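# Set the wooden crate onto its stand

## Task

Move the wooden crate so it rests on its stand, never letting it fall on the way.

## Robot and tools

Robot: two arms, left_arm and right_arm, each with a two-finger gripper and a wrist camera. Base roots in the scene frame: left_arm at (+0.045, +0.371, 0) m, right_arm at (-0.004, -0.233, 0) m, both almost unrotated about z. A camera stand is fixed to the floor behind them.

Scene frame: origin at table-top height, between the nominal bases; +x points out over the table, +z up, left_arm sits toward +y. Arm names do not match image sides. Results report end_effector_position (m) and end_effector_quat_wxyz in this frame; readings can be off by a few cm, more at long reach. end_effector_position is the spot between the finger pads, roughly 1 cm short of the tips. The fingers extend along the gripper's +z and separate along its y.

execute_actions(actions, cameras): actions is a list of actions; each action is a table of 1 to 15 rows, one per 1/30 s step; if shorter, its final row repeats until 15 steps. Every row is one flat list of 14 numbers in [-1, 1]: left_arm dx, dy, dz, rx, ry, rz, opening, then right_arm the same seven. dx..rz are offsets, along scene axes, from that arm's Hand target as it was when the action began (not from the previous row); 1.0 = 0.6 m or 180 degrees; rx, ry, rz form one rotation vector, turning about the Hand target's position. A translation longer than 1.0 may be shortened. Repeating an offset in a later action moves further. opening is absolute: +1 fully open (0.093 m), -1 closed. A row of six zeros re-requests the current Hand target; a 0 in the opening slot is a real command, so resend the current opening to leave a gripper alone. cameras: list of names, ["all"], or []; images come by default only when actions is empty. An empty call also reports the scene number.

move(target, speed, blend, opening_speed, grip_force, blocking, cameras): target is one 14-number row (same layout, scene-axis offsets from the Hand targets, 1.0 = 0.6 m / 180 deg) or a list of up to 15 such rows, all counted from the same starting Hand targets. Grippers follow straight lines, rotating the short way; all arms finish together, minimum 0.5 s, cut off at 10 s. speed: m/s, 0.002 to 2.9, default 0.25, one value or one per target; rotation limited to twice that in rad/s. blend: corner rounding radius in m per waypoint, default 0 (full stop at each). opening_speed: rate on the -1..+1 scale per second, at least 0.2. grip_force: newtons per pad, 10 to 50 (50 = full, the starting value), one number or one per arm; it persists, and lower forces close slowly (about 4 s at 40, 16 s at 10 from fully open). blocking=false returns after about 0.5 s while motion continues. Moves do not avoid obstacles or the other arm; faster motion means more lag, overshoot and harder contact. Route around an arm's own base, not near it. The result adds a move: line (done, off_target, moving, held, fault) plus limits (paced = pose clipped, held = steps withheld). done means at rest within 10 mm and 2 degrees; neither done nor off_target says anything about contact.

wait(seconds 0 to 10): let time pass holding commands; returns early if a running move ends. stop(): brakes a running move (needs room). zoom_image(camera, region): camera is cam_high, cam_low, cam_left_wrist or cam_right_wrist; region [x0, y0, x1, y1] pixels from top-left, at most 504 by 504, from the newest images. Image sizes: cam_high and cam_low 504x504, wrist cameras 672x504. read_manual(section) only returns licence text. finished_scene(scene): give the current scene number; irreversible, and the crate must stay on its stand without the robot.

Control behaviour: each step the commanded orientation is clipped to within 40 degrees of the measured one; Hand target in results is the post-clip command and is the base for the next offsets. Friction and gravity can leave the gripper short, low or tilted; check position and orientation after each move and correct. Waiting does not close such a gap; the next command (even zeros) re-requests it, and if still short send the remaining distance. An arm blocked by something keeps pushing until commanded back past its gripper. Tool commands in results shows current commands.

Gripping: grip_measured is the finger motor position, +1 open, -1 closed. Pads meet near -0.94; an object of width w mm reads about -0.94 + 0.0208*w. Readings may be up to 0.02 too open. For a firm hold on a rigid flat object, command at least 0.24 below its width reading; keep sending that value to hold, send well above it to release. A big sudden drop in command squeezes very hard briefly. Grip force is about 50 to 65 N per pad. The last number in each arm's Joint positions is the opening in metres.

Hazards: dropping the crate, releasing it while moving, slamming or pushing hard into the table, stand or fixtures, anything falling off the table, arms hitting each other or a gripper closing on the other arm's fingers, strain on wrist camera cables, and any arm stop. Loose objects may occasionally be nudged. Motors heat when holding loads, reaching far or pushing against the unreachable: MOTOR HOT at 75 °C, a fault folding that arm away at 90 °C, collapse at 100 °C. Joint velocities read within noise at rest. Joint torques include the arm's weight, have per-unit offsets and noise, and joints 1 to 3 wrap at ±28 N m.

Each tool is called after "Call:" as name(argument=value, ...), one argument or row to a line, values as JSON.

## Session

Call:
execute_actions(
  actions=[],
)

Scene clock: 0.00 s.
left_arm: end_effector_position=(+0.2916, +0.1239, +0.2543) grip_measured=+1.000 end_effector_quat_wxyz=(+0.473, +0.097, +0.786, -0.387) | right_arm: end_effector_position=(+0.2979, -0.2274, +0.1571) grip_measured=+1.000 end_effector_quat_wxyz=(+0.550, +0.127, +0.823, +0.067)
Joint positions: left_arm=[-0.753 0.934 0.653 0.024 0.043 -0.552 0.093] | right_arm=[0.067 0.774 0.346 0.029 0.092 0.314 0.093]
Joint velocities: within noise
Joint torques (N m): no reading
Heat: left arm: 34 °C; right arm: 34 °C.
Hand target: left_arm +0.2915, +0.1239, +0.2565; +0.473, +0.097, +0.785, -0.388 | right_arm +0.2984, -0.2274, +0.1597; +0.551, +0.127, +0.822, +0.068
Tool commands: left_gripper/opening=+1.0 right_gripper/opening=+1.0

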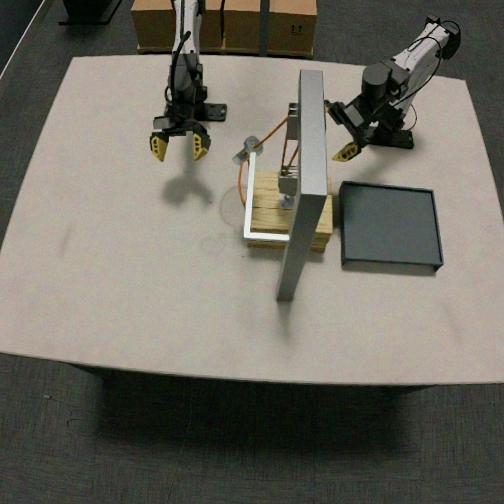

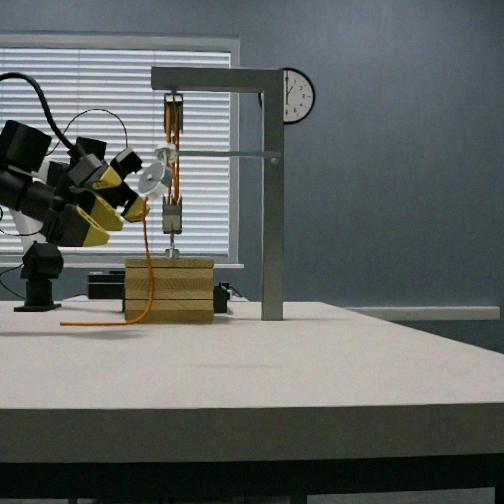

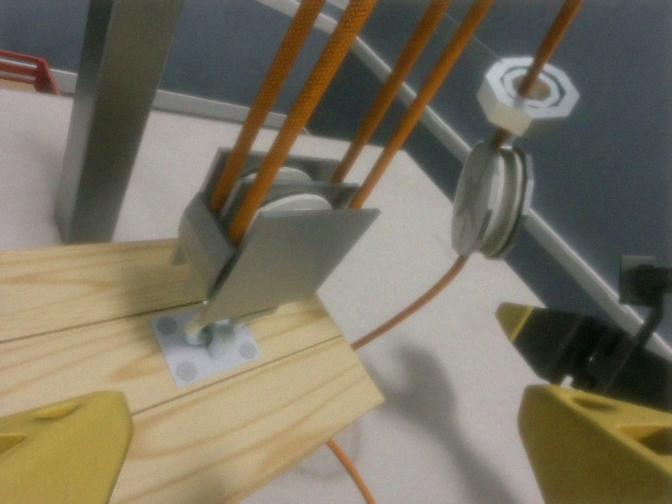

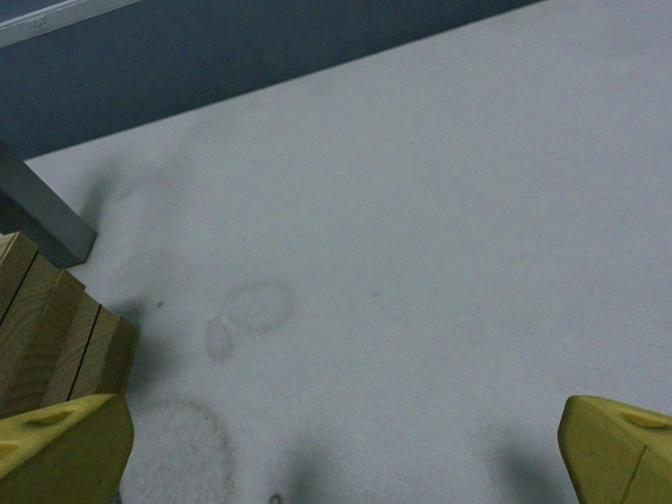

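Call:
zoom_image(
  camera="cam_high",
  region=[200, 50, 460, 310],
)

Call:
zoom_image(
  camera="cam_low",
  region=[50, 50, 310, 340],
)

Call:
zoom_image(
  camera="cam_left_wrist",
  region=[150, 0, 654, 504],
)

Scaled by 1.938.

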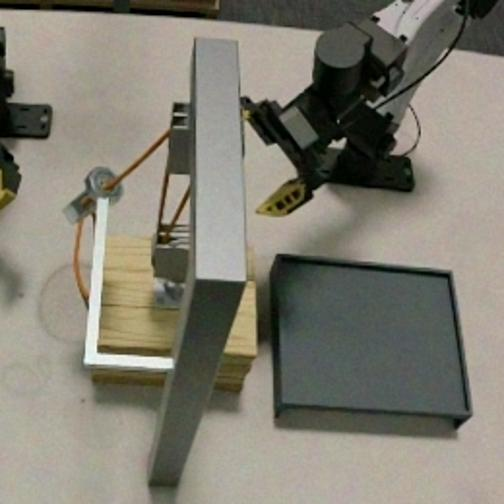

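Scaled by 1.738.

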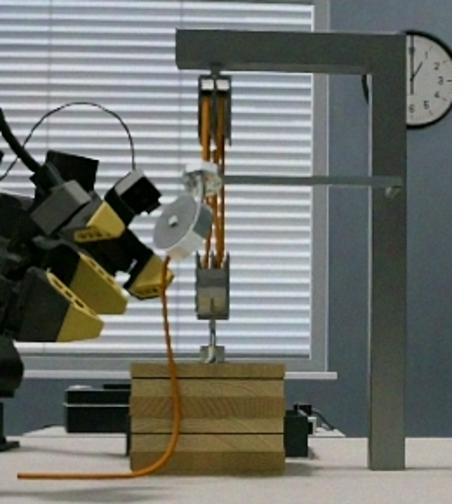

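Scaled by 1.000.

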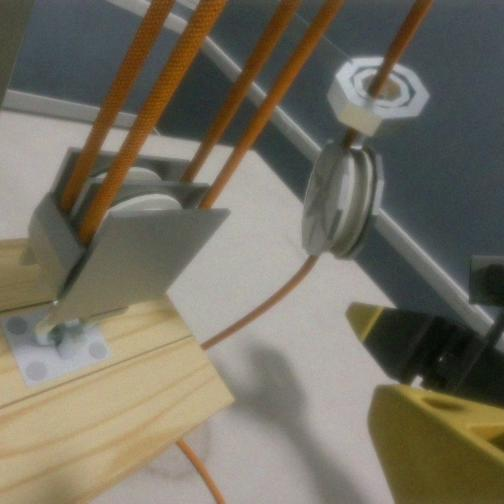

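Call:
move(
  target=[-0.119, 0.26, 0.172, 0.211, 0.0897, 0.1567, 1.0, -0.164, -0.038, 0.284, -0.0717, 0.125, 0.0587, 1.0],
  cameras=["all"],
)

Scene clock: 52.47 s.
left_arm: end_effector_position=(+0.2222, +0.2750, +0.3539) grip_measured=+1.000 end_effector_quat_wxyz=(+0.397, +0.024, +0.917, -0.031) | right_arm: end_effector_position=(+0.2013, -0.2507, +0.3264) grip_measured=+1.000 end_effector_quat_wxyz=(+0.383, +0.004, +0.924, -0.002)
Joint positions: left_arm=[-0.974 1.054 1.65 -1.572 -0.6 -0.745 0.093] | right_arm=[-0.194 0.904 1.443 -1.333 -0.128 -0.131 0.093]
Joint torques (N m): left_arm=[0.34 -1.25 6.9 1.28 -0.43 -0.12] | right_arm=[-0.59 1.33 8.24 1.81 -0.1 -0.11]
Heat: left arm: 38 °C; right arm: 39 °C.
Hand target: left_arm +0.2202, +0.2799, +0.3597; +0.383, +0.000, +0.924, +0.000 | right_arm +0.2000, -0.2501, +0.3301; +0.383, +0.000, +0.924, +0.000
Off the commanded pose: left_arm 0.008 m, 5 deg | right_arm 0.004 m, 1 deg.
joint sent to its limit (left arm) — joint 4 (wrist pitch), lower limit. The joint targets are off in orientation, not in position.
move: off_target (left_arm)

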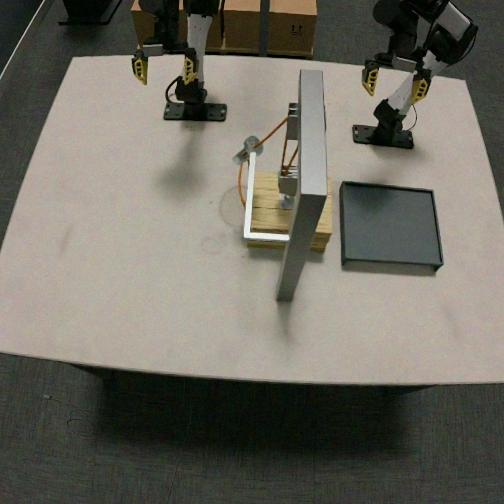

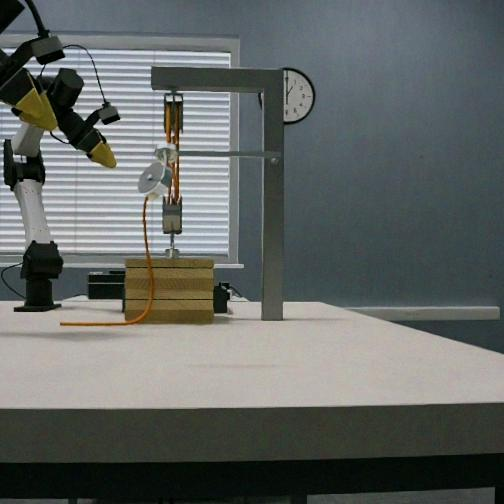

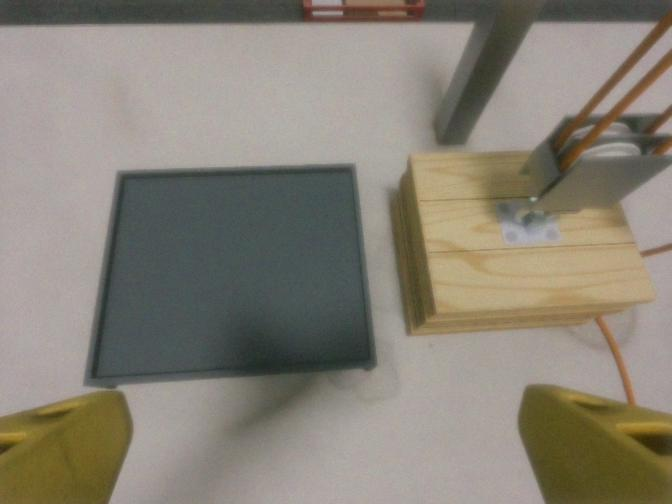

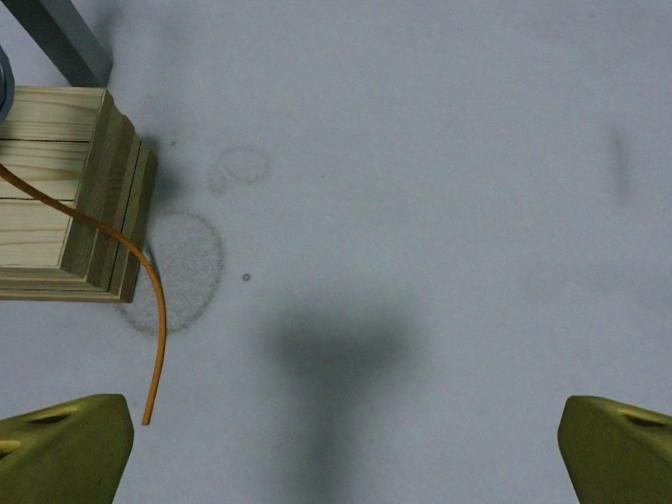

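Call:
zoom_image(
  camera="cam_low",
  region=[115, 60, 295, 240],
)

Call:
zoom_image(
  camera="cam_low",
  region=[50, 190, 290, 340],
)

Call:
zoom_image(
  camera="cam_high",
  region=[220, 60, 460, 310],
)

Call:
zoom_image(
  camera="cam_left_wrist",
  region=[60, 120, 420, 420],
)

Scaled by 2.800.

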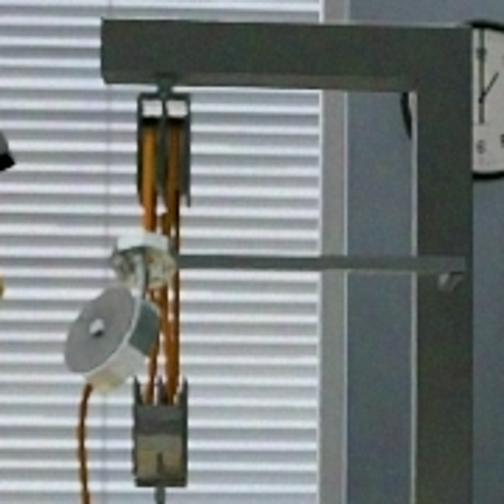

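Scaled by 2.100.

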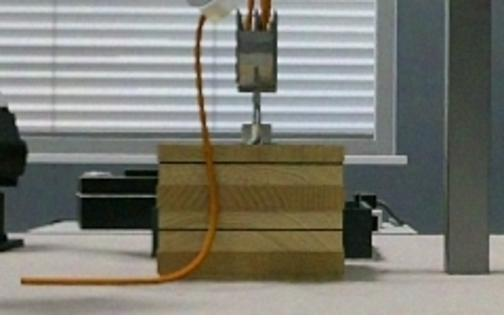

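Scaled by 2.016.

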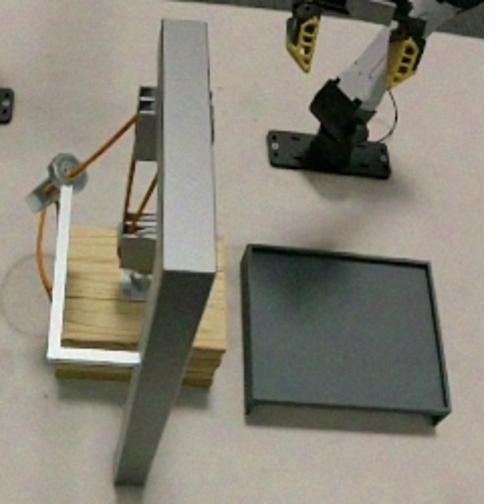

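Scaled by 1.400.

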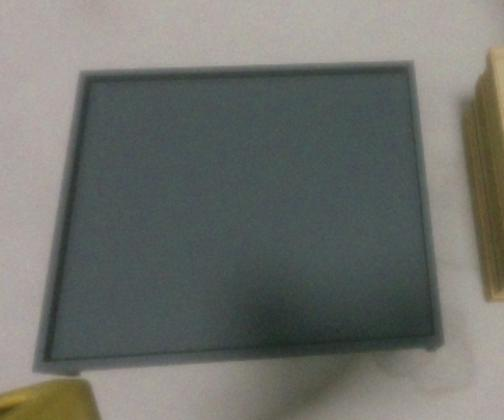

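Call:
zoom_image(
  camera="cam_low",
  region=[70, 250, 250, 335],
)

Call:
zoom_image(
  camera="cam_high",
  region=[325, 170, 455, 290],
)

Scaled by 2.800.

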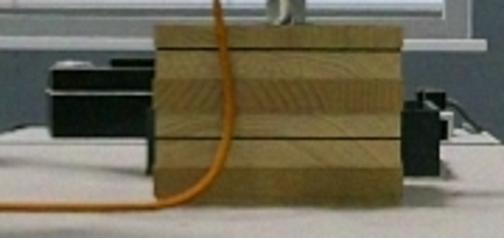

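Scaled by 3.877.

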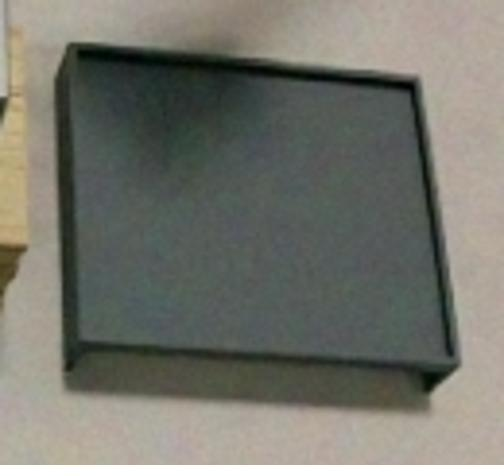

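Call:
move(
  target=[0, 0, 0, 0, 0, 0, 1.0, 0.1017, 0.155, -0.26, 0.109, -0.2335, 0.2631, 1.0],
  cameras=["all"],
)

Scene clock: 176.10 s.
left_arm: end_effector_position=(+0.2221, +0.2751, +0.3539) grip_measured=+1.000 end_effector_quat_wxyz=(+0.397, +0.024, +0.917, -0.030) | right_arm: end_effector_position=(+0.2643, -0.1610, +0.1787) grip_measured=+1.000 end_effector_quat_wxyz=(+0.647, -0.298, +0.640, +0.288)
Joint positions: left_arm=[-0.974 1.054 1.65 -1.572 -0.6 -0.745 0.093] | right_arm=[-0.34 1.161 0.137 1.033 -1.193 -0.01 0.093]
Joint torques (N m): left_arm=[0.35 -1.26 6.86 1.29 -0.42 -0.11] | right_arm=[0.69 -0.8 5.26 1.92 0.02 0.01]
Heat: left arm: 40 °C; right arm: 41 °C.
Hand target: left_arm +0.2202, +0.2800, +0.3597; +0.383, +0.000, +0.924, +0.000 | right_arm +0.2610, -0.1572, +0.1740; +0.641, -0.299, +0.641, +0.299
Off the commanded pose: left_arm 0.008 m, 5 deg | right_arm 0.007 m, 1 deg.
joint sent to its limit (left arm) — joint 4 (wrist pitch), lower limit. The joint targets are off in orientation, not in position.
move: off_target (left_arm)

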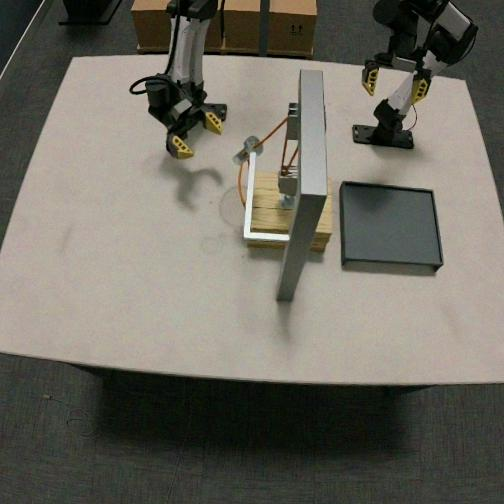

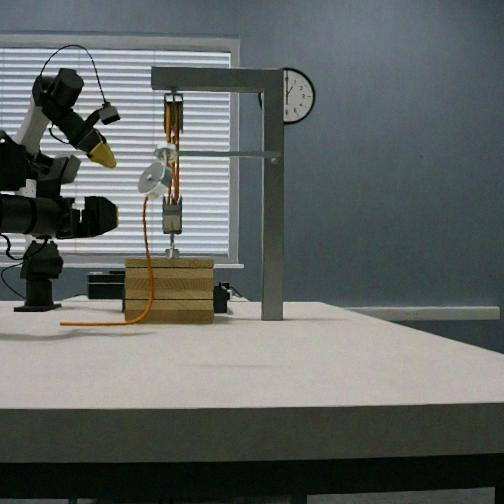

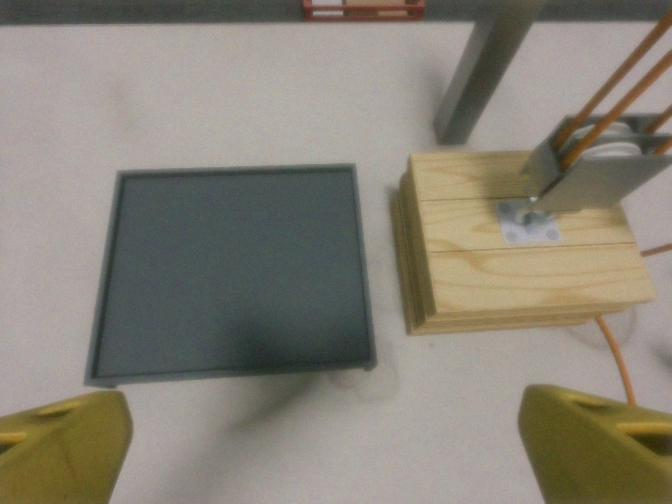

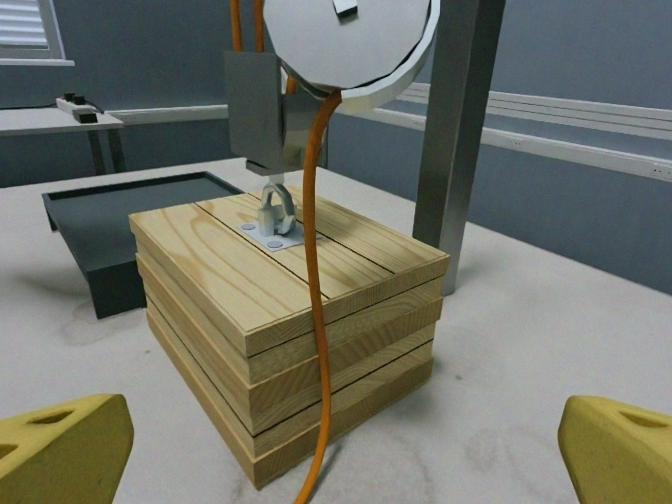

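Call:
move(
  target=[0, 0, 0, 0, 0, 0, 1.0, 0.1405, 0.1997, -0.02, 0, 0, 0, 1.0],
  speed=0.15,
  cameras=["cam_high", "cam_low", "cam_right_wrist", "cam_left_wrist"],
)

Scene clock: 197.77 s.
left_arm: end_effector_position=(+0.2221, +0.2751, +0.3539) grip_measured=+1.000 end_effector_quat_wxyz=(+0.397, +0.024, +0.917, -0.030) | right_arm: end_effector_position=(+0.3392, -0.0399, +0.1584) grip_measured=+1.000 end_effector_quat_wxyz=(+0.635, -0.302, +0.645, +0.299)
Joint positions: left_arm=[-0.974 1.054 1.65 -1.572 -0.6 -0.745 0.093] | right_arm=[0.259 1.639 0.38 1.242 -0.618 -0.008 0.093]
Joint torques (N m): left_arm=[0.36 -1.25 6.91 1.29 -0.41 -0.12] | right_arm=[0.94 -3.54 7.71 2.35 0.17 0.05]
Heat: left arm: 40 °C; right arm: 40 °C.
Hand target: left_arm +0.2202, +0.2800, +0.3597; +0.383, +0.000, +0.924, +0.000 | right_arm +0.3452, -0.0374, +0.1620; +0.641, -0.299, +0.641, +0.299
Off the commanded pose: left_arm 0.008 m, 5 deg | right_arm 0.008 m, 1 deg.
joint sent to its limit (left arm) — joint 4 (wrist pitch), lower limit. The joint targets are off in orientation, not in position.
move: off_target (left_arm)

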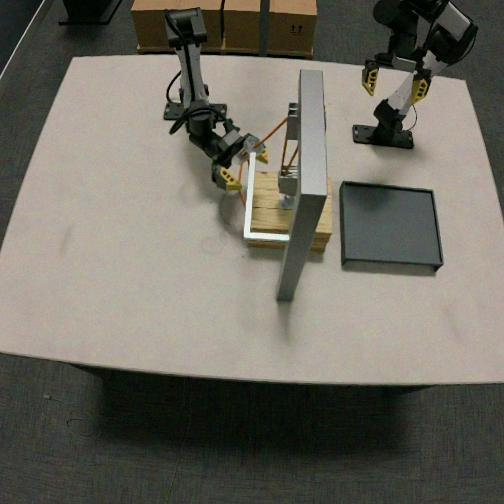

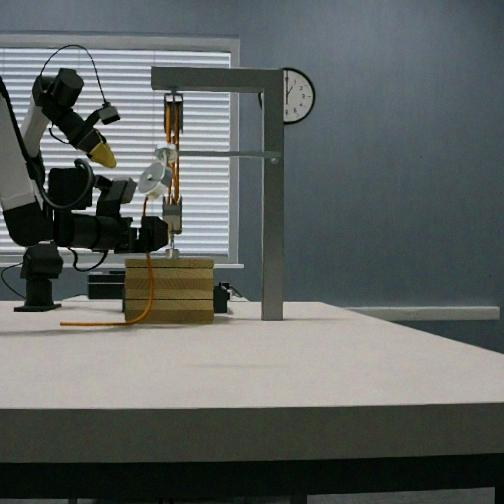

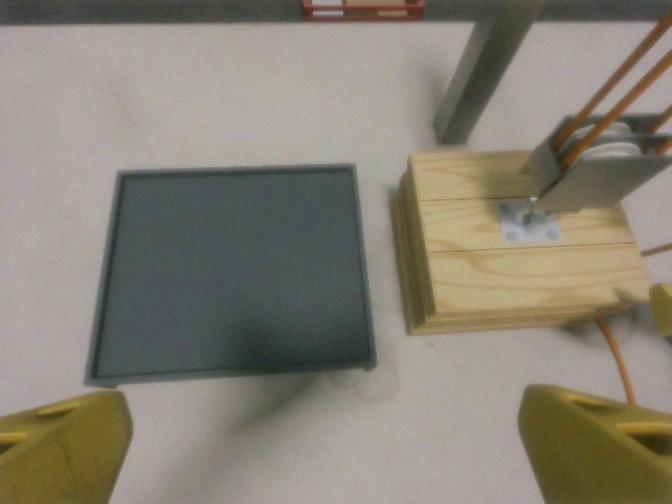

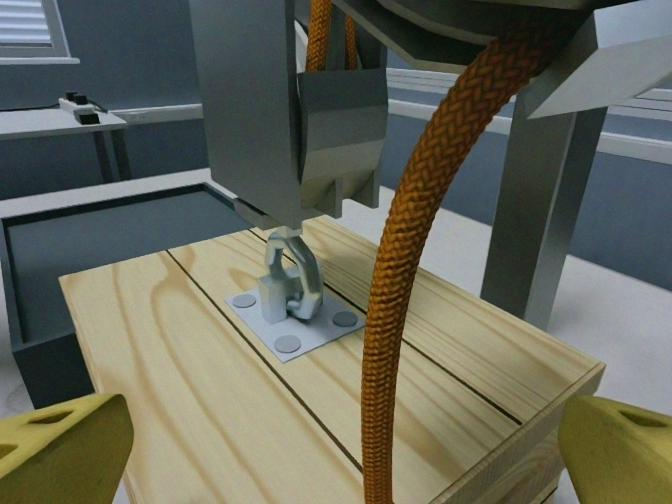

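Call:
zoom_image(
  camera="cam_right_wrist",
  region=[300, 300, 504, 504],
)

Call:
zoom_image(
  camera="cam_high",
  region=[160, 90, 340, 270],
)

Call:
zoom_image(
  camera="cam_low",
  region=[60, 140, 220, 300],
)

Scaled by 2.471.

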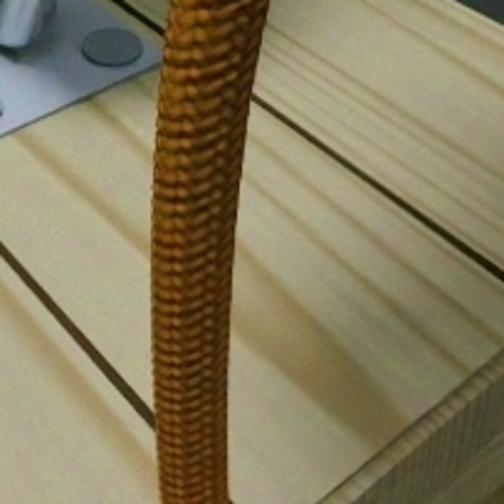

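Scaled by 2.800.

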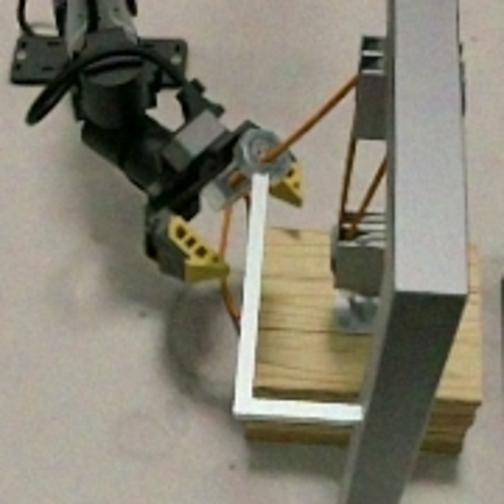

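Scaled by 3.150.

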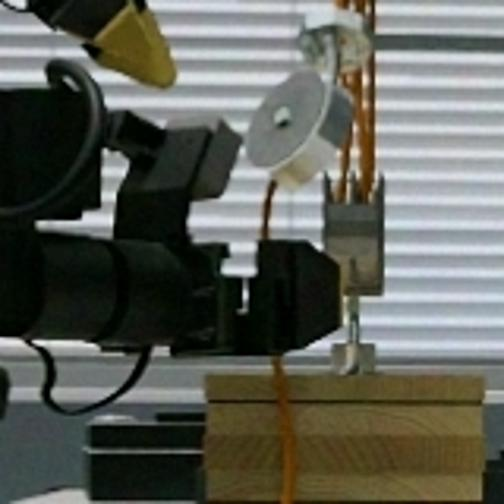

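Call:
move(
  target=[0, 0, 0, 0, 0, 0, 1.0, 0, 0, 0, 0, 0, 0, -1.0],
  opening_speed=1.5,
  cameras=["cam_high", "cam_low", "cam_right_wrist"],
)

Scene clock: 211.00 s.
left_arm: end_effector_position=(+0.2221, +0.2751, +0.3539) grip_measured=+1.000 end_effector_quat_wxyz=(+0.397, +0.024, +0.917, -0.030) | right_arm: end_effector_position=(+0.3394, -0.0400, +0.1585) grip_measured=-0.958 end_effector_quat_wxyz=(+0.635, -0.302, +0.645, +0.299)
Joint positions: left_arm=[-0.974 1.054 1.65 -1.572 -0.6 -0.745 0.093] | right_arm=[0.259 1.639 0.38 1.243 -0.617 -0.008 0]
Joint torques (N m): left_arm=[0.35 -1.26 6.83 1.28 -0.43 -0.12] | right_arm=[0.84 -3.59 7.64 2.4 0.2 0.05]
Heat: left arm: 40 °C; right arm: 40 °C.
Hand target: left_arm +0.2202, +0.2800, +0.3597; +0.383, +0.000, +0.924, +0.000 | right_arm +0.3453, -0.0374, +0.1620; +0.641, -0.299, +0.641, +0.299
Off the commanded pose: left_arm 0.008 m, 5 deg | right_arm 0.007 m, 1 deg.
joint sent to its limit (left arm) — joint 4 (wrist pitch), lower limit. The joint targets are off in orientation, not in position.
move: off_target (left_arm)
Images, in order (width x height): cam_high 504x504, cam_low 504x504, cam_right_wrist 672x504.

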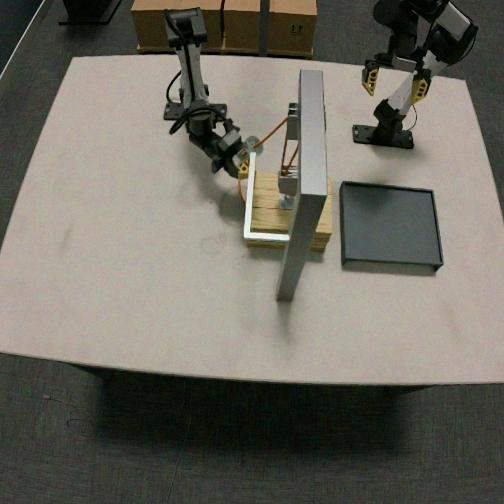

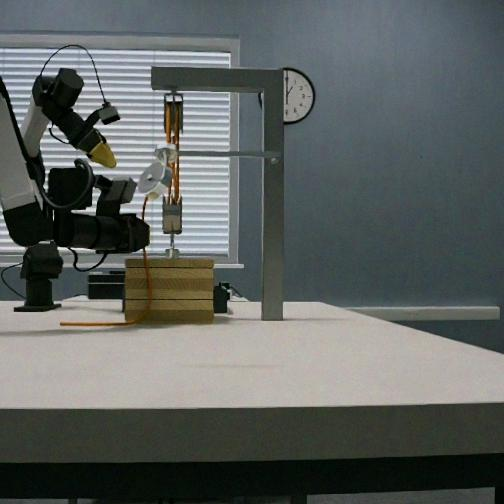

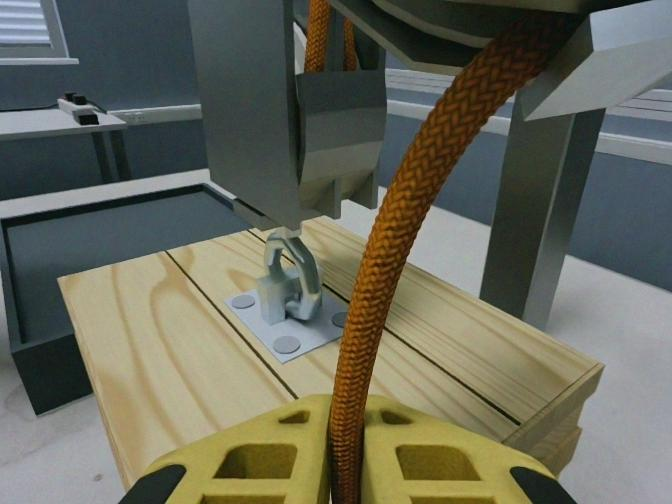

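Call:
move(
  target=[0, 0, 0, 0, 0, 0, 1.0, -0.107, -0.1277, 0.002, -0.064, 0.0536, 0, -1.0],
  speed=0.12,
  cameras=["cam_high", "cam_low", "cam_right_wrist", "cam_left_wrist"],
)

Scene clock: 223.53 s.
left_arm: end_effector_position=(+0.2221, +0.2751, +0.3539) grip_measured=+1.000 end_effector_quat_wxyz=(+0.397, +0.024, +0.917, -0.030) | right_arm: end_effector_position=(+0.2911, -0.1123, +0.1894) grip_measured=-0.971 end_effector_quat_wxyz=(+0.598, -0.343, +0.685, +0.236)
Joint positions: left_arm=[-0.974 1.054 1.65 -1.572 -0.6 -0.745 0.093] | right_arm=[-0.019 1.019 0.369 0.387 -0.84 -0.285 0]
Joint torques (N m): left_arm=[0.35 -1.25 6.87 1.29 -0.42 -0.11] | right_arm=[-1.13 -1.78 6.68 0.8 -0.26 -0.19]
Heat: left arm: 40 °C; right arm: 40 °C.
Hand target: left_arm +0.2202, +0.2800, +0.3597; +0.383, +0.000, +0.924, +0.000 | right_arm +0.2810, -0.1139, +0.1632; +0.552, -0.335, +0.719, +0.257
Off the commanded pose: left_arm 0.008 m, 5 deg | right_arm 0.028 m, 7 deg.
joint sent to its limit (left arm) — joint 4 (wrist pitch), lower limit. The joint targets are off in orientation, not in position.
move: off_target (left_arm, right_arm)

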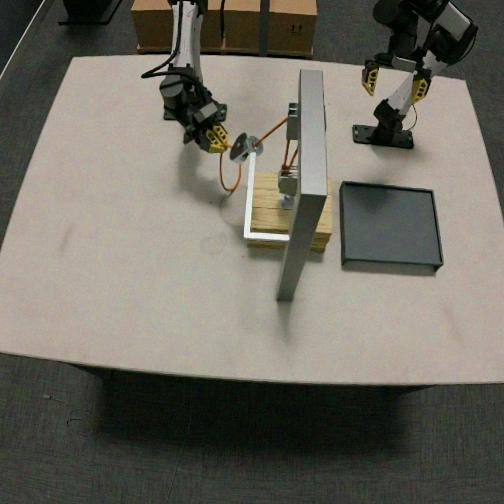

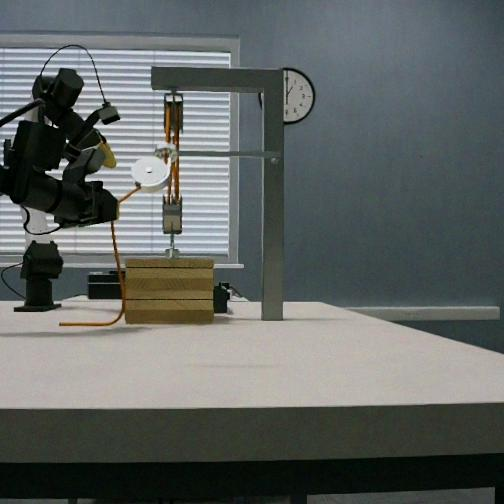

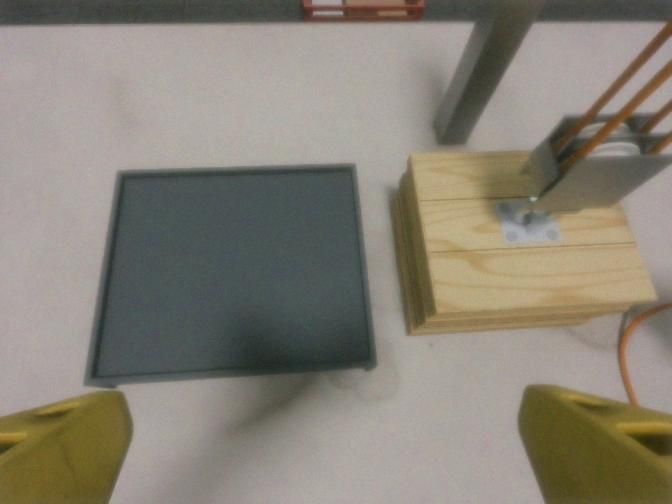

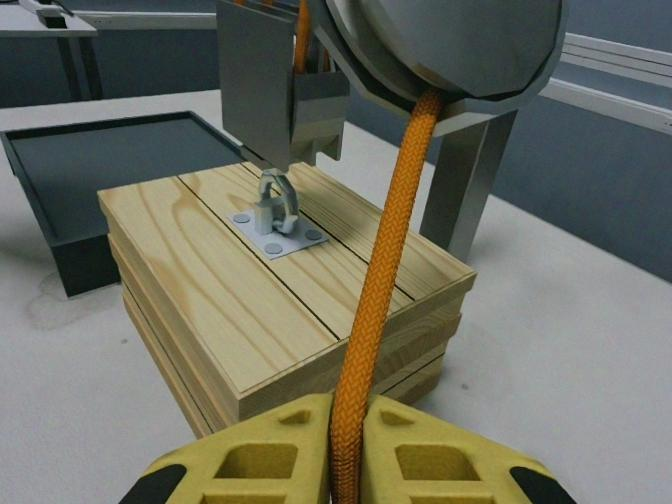

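Call:
move(
  target=[0, 0, 0, 0, 0, 0, 1.0, -0.0517, -0.1433, -0.022, -0.0426, 0.0357, 0, -1.0],
  speed=0.12,
  cameras=["cam_high", "cam_low", "cam_right_wrist"],
)

Scene clock: 231.00 s.
left_arm: end_effector_position=(+0.2221, +0.2751, +0.3539) grip_measured=+1.000 end_effector_quat_wxyz=(+0.397, +0.024, +0.917, -0.030) | right_arm: end_effector_position=(+0.2588, -0.1791, +0.1932) grip_measured=-0.971 end_effector_quat_wxyz=(+0.560, -0.409, +0.684, +0.224)
Joint positions: left_arm=[-0.974 1.054 1.65 -1.572 -0.6 -0.745 0.093] | right_arm=[-0.432 1.046 0.628 -0.494 -1.22 -1.039 0]
Joint torques (N m): left_arm=[0.35 -1.26 6.89 1.28 -0.41 -0.12] | right_arm=[-4.62 0.09 4.82 -0.19 0.74 -0.25]
Heat: left arm: 40 °C; right arm: 40 °C.
Hand target: left_arm +0.2202, +0.2800, +0.3597; +0.383, +0.000, +0.924, +0.000 | right_arm +0.2501, -0.1999, +0.1500; +0.487, -0.356, +0.764, +0.227
Off the commanded pose: left_arm 0.008 m, 5 deg | right_arm 0.049 m, 14 deg.
joint sent to its limit (left arm) — joint 4 (wrist pitch), lower limit. The joint targets are off in orientation, not in position.
move: off_target (left_arm, right_arm)
Images, in order (width x height): cam_high 504x504, cam_low 504x504, cam_right_wrist 672x504.

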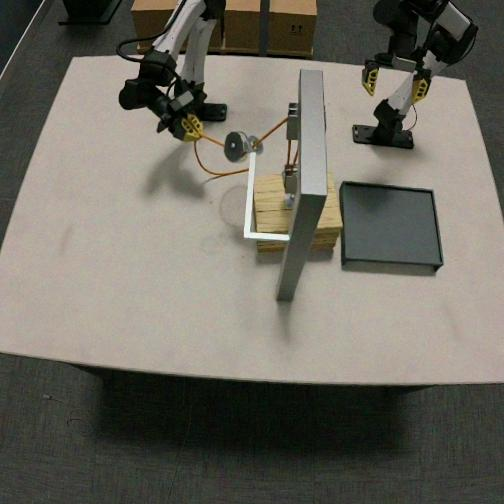

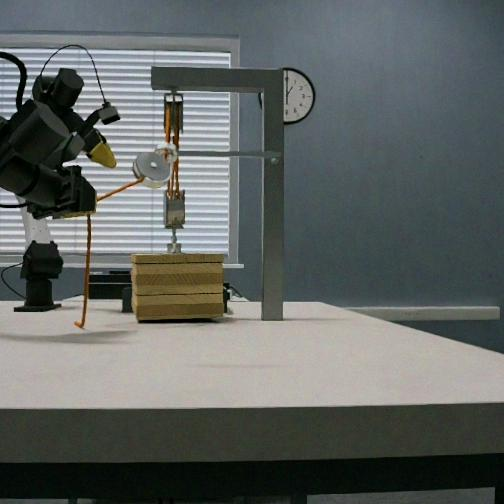

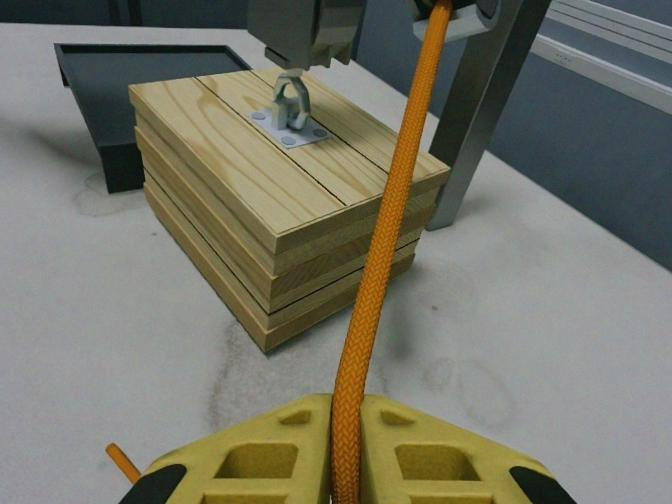

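Call:
move(
  target=[0, 0, 0, 0, 0, 0, 1.0, -0.05, -0.208, -0.05, -0.0753, 0.0821, -0.0823, -1.0],
  speed=0.15,
  cameras=["cam_high", "cam_low", "cam_right_wrist", "cam_left_wrist"],
)

Scene clock: 252.50 s.
left_arm: end_effector_position=(+0.2221, +0.2751, +0.3539) grip_measured=+1.000 end_effector_quat_wxyz=(+0.397, +0.024, +0.917, -0.030) | right_arm: end_effector_position=(+0.2339, -0.2716, +0.1763) grip_measured=-0.971 end_effector_quat_wxyz=(+0.485, -0.269, +0.804, +0.215)
Joint positions: left_arm=[-0.974 1.054 1.65 -1.572 -0.6 -0.745 0.093] | right_arm=[-0.843 1.272 0.865 -1.186 -1.119 -1.503 0]
Joint torques (N m): left_arm=[0.36 -1.26 6.84 1.28 -0.41 -0.11] | right_arm=[-7.6 -0.14 7.65 1.17 2.44 -0.21]
Heat: left arm: 40 °C; right arm: 40 °C.
Hand target: left_arm +0.2202, +0.2800, +0.3597; +0.383, +0.000, +0.924, +0.000 | right_arm +0.2200, -0.3247, +0.1200; +0.365, -0.278, +0.881, +0.115
Off the commanded pose: left_arm 0.008 m, 5 deg | right_arm 0.079 m, 20 deg.
joint sent to its limit (left arm) — joint 4 (wrist pitch), lower limit. The joint targets are off in orientation, not in position.
move: off_target (left_arm, right_arm)

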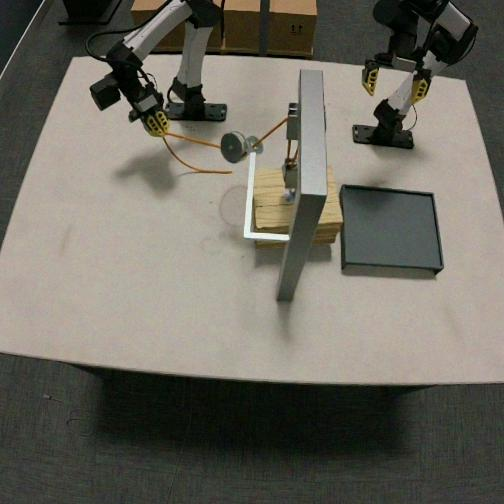

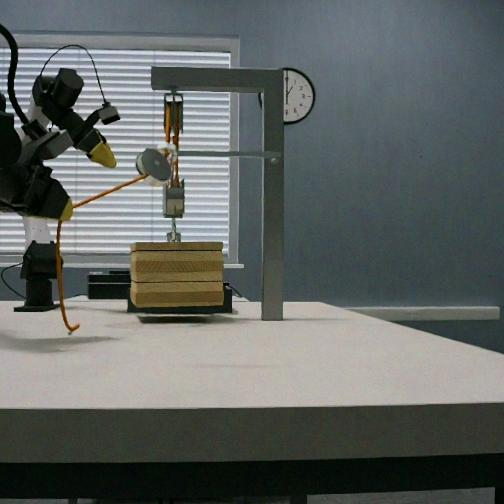

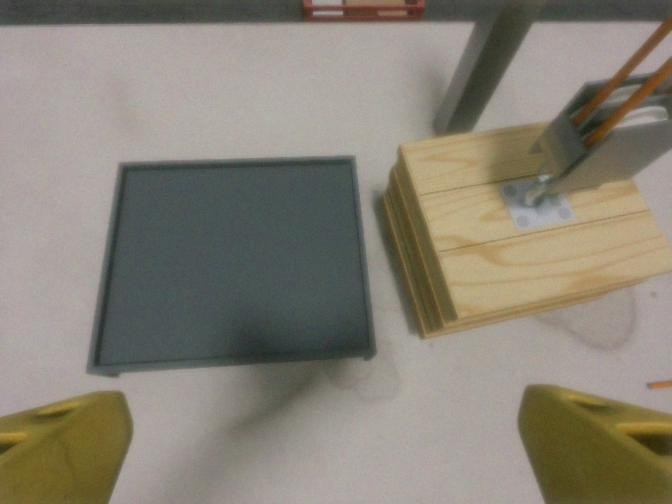

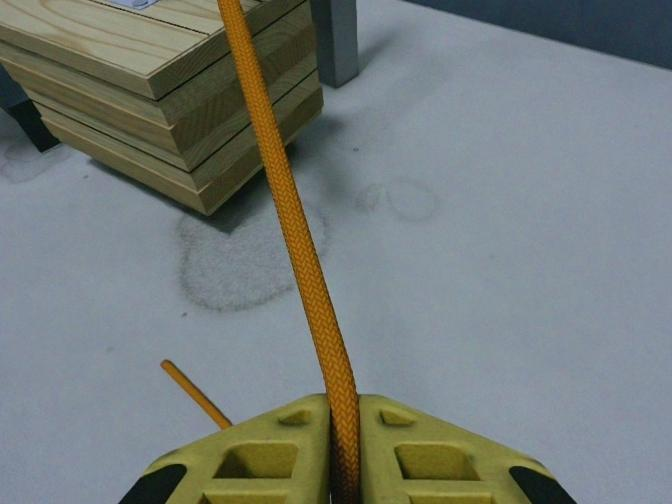

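Call:
move(
  target=[0, 0, 0, 0, 0, 0, 1.0, -0.115, -0.28, -0.03, 0, 0, 0, -1.0],
  speed=0.15,
  cameras=["cam_high", "cam_low", "cam_right_wrist", "cam_left_wrist"],
)

Scene clock: 288.00 s.
left_arm: end_effector_position=(+0.2221, +0.2751, +0.3539) grip_measured=+1.000 end_effector_quat_wxyz=(+0.397, +0.024, +0.917, -0.030) | right_arm: end_effector_position=(+0.1820, -0.4323, +0.1406) grip_measured=-0.971 end_effector_quat_wxyz=(+0.419, -0.235, +0.855, +0.196)
Joint positions: left_arm=[-0.974 1.054 1.65 -1.572 -0.6 -0.745 0.093] | right_arm=[-1.3 1.859 1.353 -1.606 -0.841 -2.082 0]
Joint torques (N m): left_arm=[0.38 -1.29 6.86 1.27 -0.42 -0.11] | right_arm=[-8.62 -3.45 11.97 1.18 1.15 -0.1]
Heat: left arm: 41 °C; right arm: 42 °C.
Hand target: left_arm +0.2202, +0.2800, +0.3597; +0.383, +0.000, +0.924, +0.000 | right_arm +0.1510, -0.4927, +0.1021; +0.365, -0.278, +0.881, +0.115
Off the commanded pose: left_arm 0.008 m, 5 deg | right_arm 0.078 m, 13 deg.
joint read past its limit (right arm) — joint 4 (wrist pitch), lower limit.
joint sent to its limit (left arm) — joint 4 (wrist pitch), lower limit. The joint targets are off in orientation, not in position.
joint sent to its limit (right arm) — joint 6 (wrist roll), lower limit. The joint targets are off in position and orientation.
move: off_target (left_arm, right_arm)

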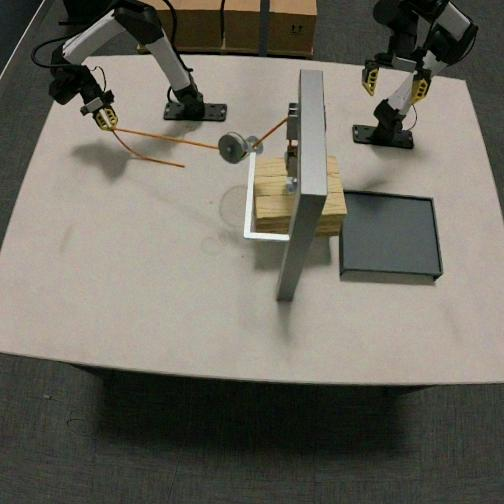

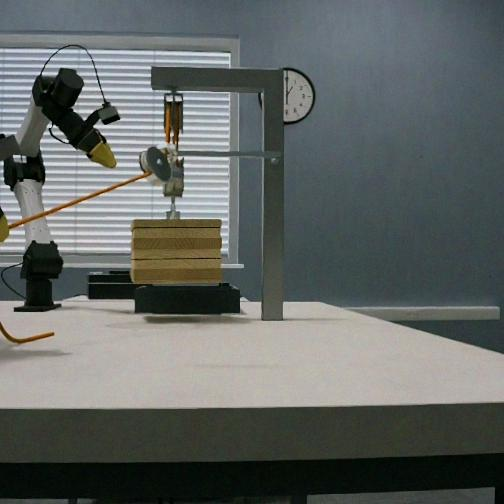

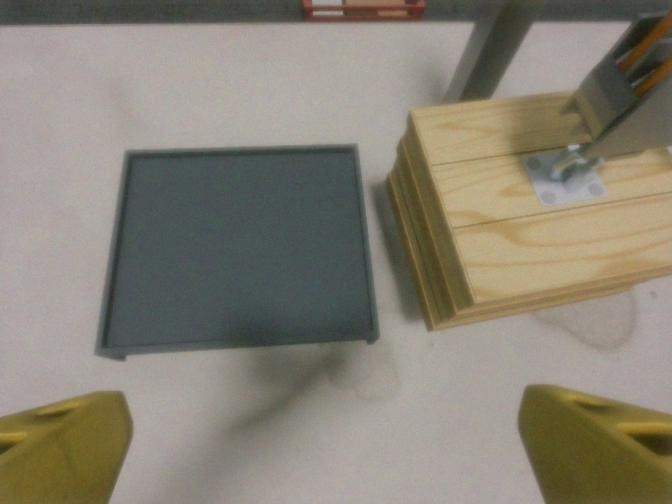

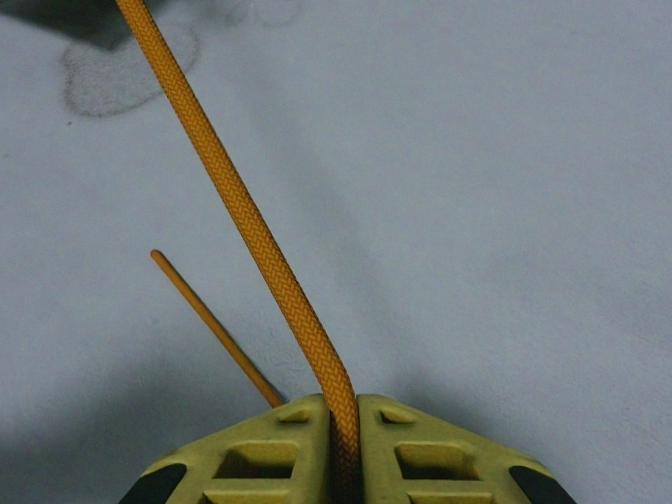

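Call:
zoom_image(
  camera="cam_low",
  region=[110, 200, 260, 330],
)

Call:
zoom_image(
  camera="cam_high",
  region=[230, 120, 460, 310],
)

Scaled by 3.360.

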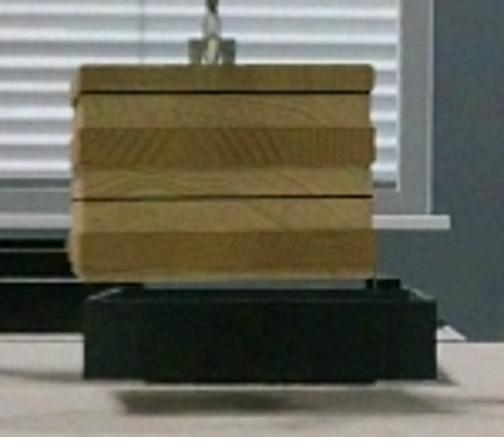

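Scaled by 2.191.

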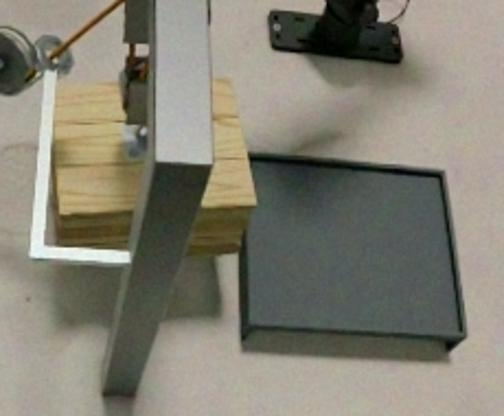

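Call:
move(
  target=[0.358, 0.508, -0.33, 0, -0.0833, 0, 1.0, 0, 0, 0, 0, 0, 0, -1.0],
  speed=0.3,
  cameras=["cam_high", "cam_low", "cam_left_wrist"],
)

Scene clock: 336.37 s.
left_arm: end_effector_position=(+0.4283, +0.5798, +0.1575) grip_measured=+1.000 end_effector_quat_wxyz=(+0.494, -0.008, +0.869, -0.003) | right_arm: end_effector_position=(+0.1820, -0.4323, +0.1406) grip_measured=-0.971 end_effector_quat_wxyz=(+0.419, -0.235, +0.855, +0.195)
Joint positions: left_arm=[0.73 1.581 0.984 -0.072 0.598 0.403 0.093] | right_arm=[-1.3 1.859 1.353 -1.606 -0.841 -2.082 0]
Joint torques (N m): left_arm=[0.09 -6.08 9.63 1.89 0.38 0.11] | right_arm=[-8.77 -3.07 11.96 1.14 1.09 -0.06]
Heat: left arm: 41 °C; right arm: 47 °C.
Hand target: left_arm +0.4350, +0.5846, +0.1616; +0.500, +0.000, +0.866, +0.000 | right_arm +0.1510, -0.4927, +0.1021; +0.365, -0.278, +0.881, +0.115
Off the commanded pose: left_arm 0.009 m, 1 deg | right_arm 0.078 m, 13 deg.
joint read past its limit (right arm) — joint 4 (wrist pitch), lower limit.
joint sent to its limit (right arm) — joint 6 (wrist roll), lower limit. The joint targets are off in position and orientation.
move: off_target (right_arm)
Images, in order (width x height): cam_high 504x504, cam_low 504x504, cam_left_wrist 672x504.

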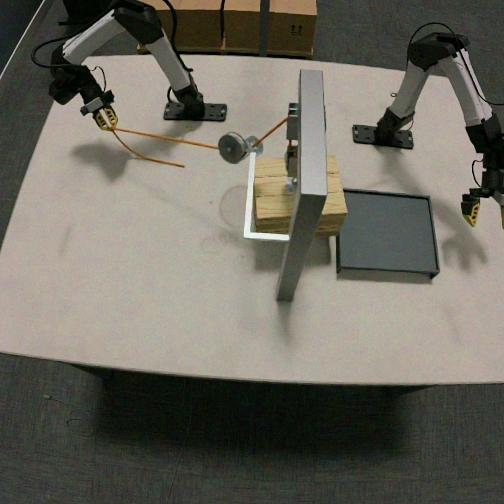

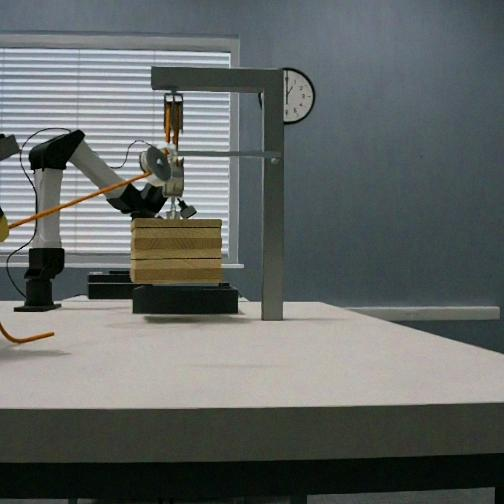

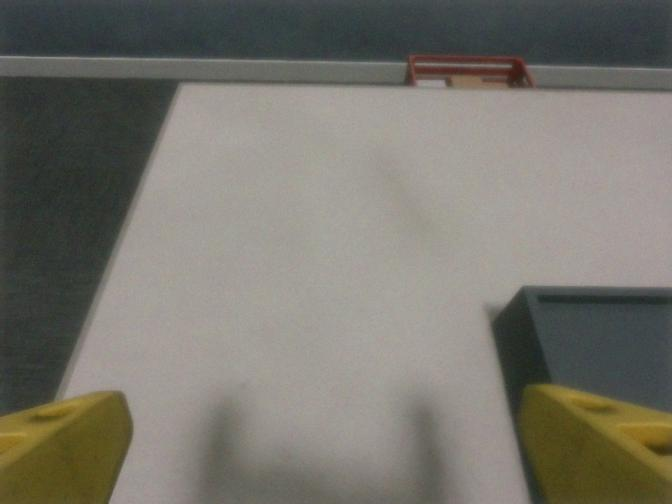

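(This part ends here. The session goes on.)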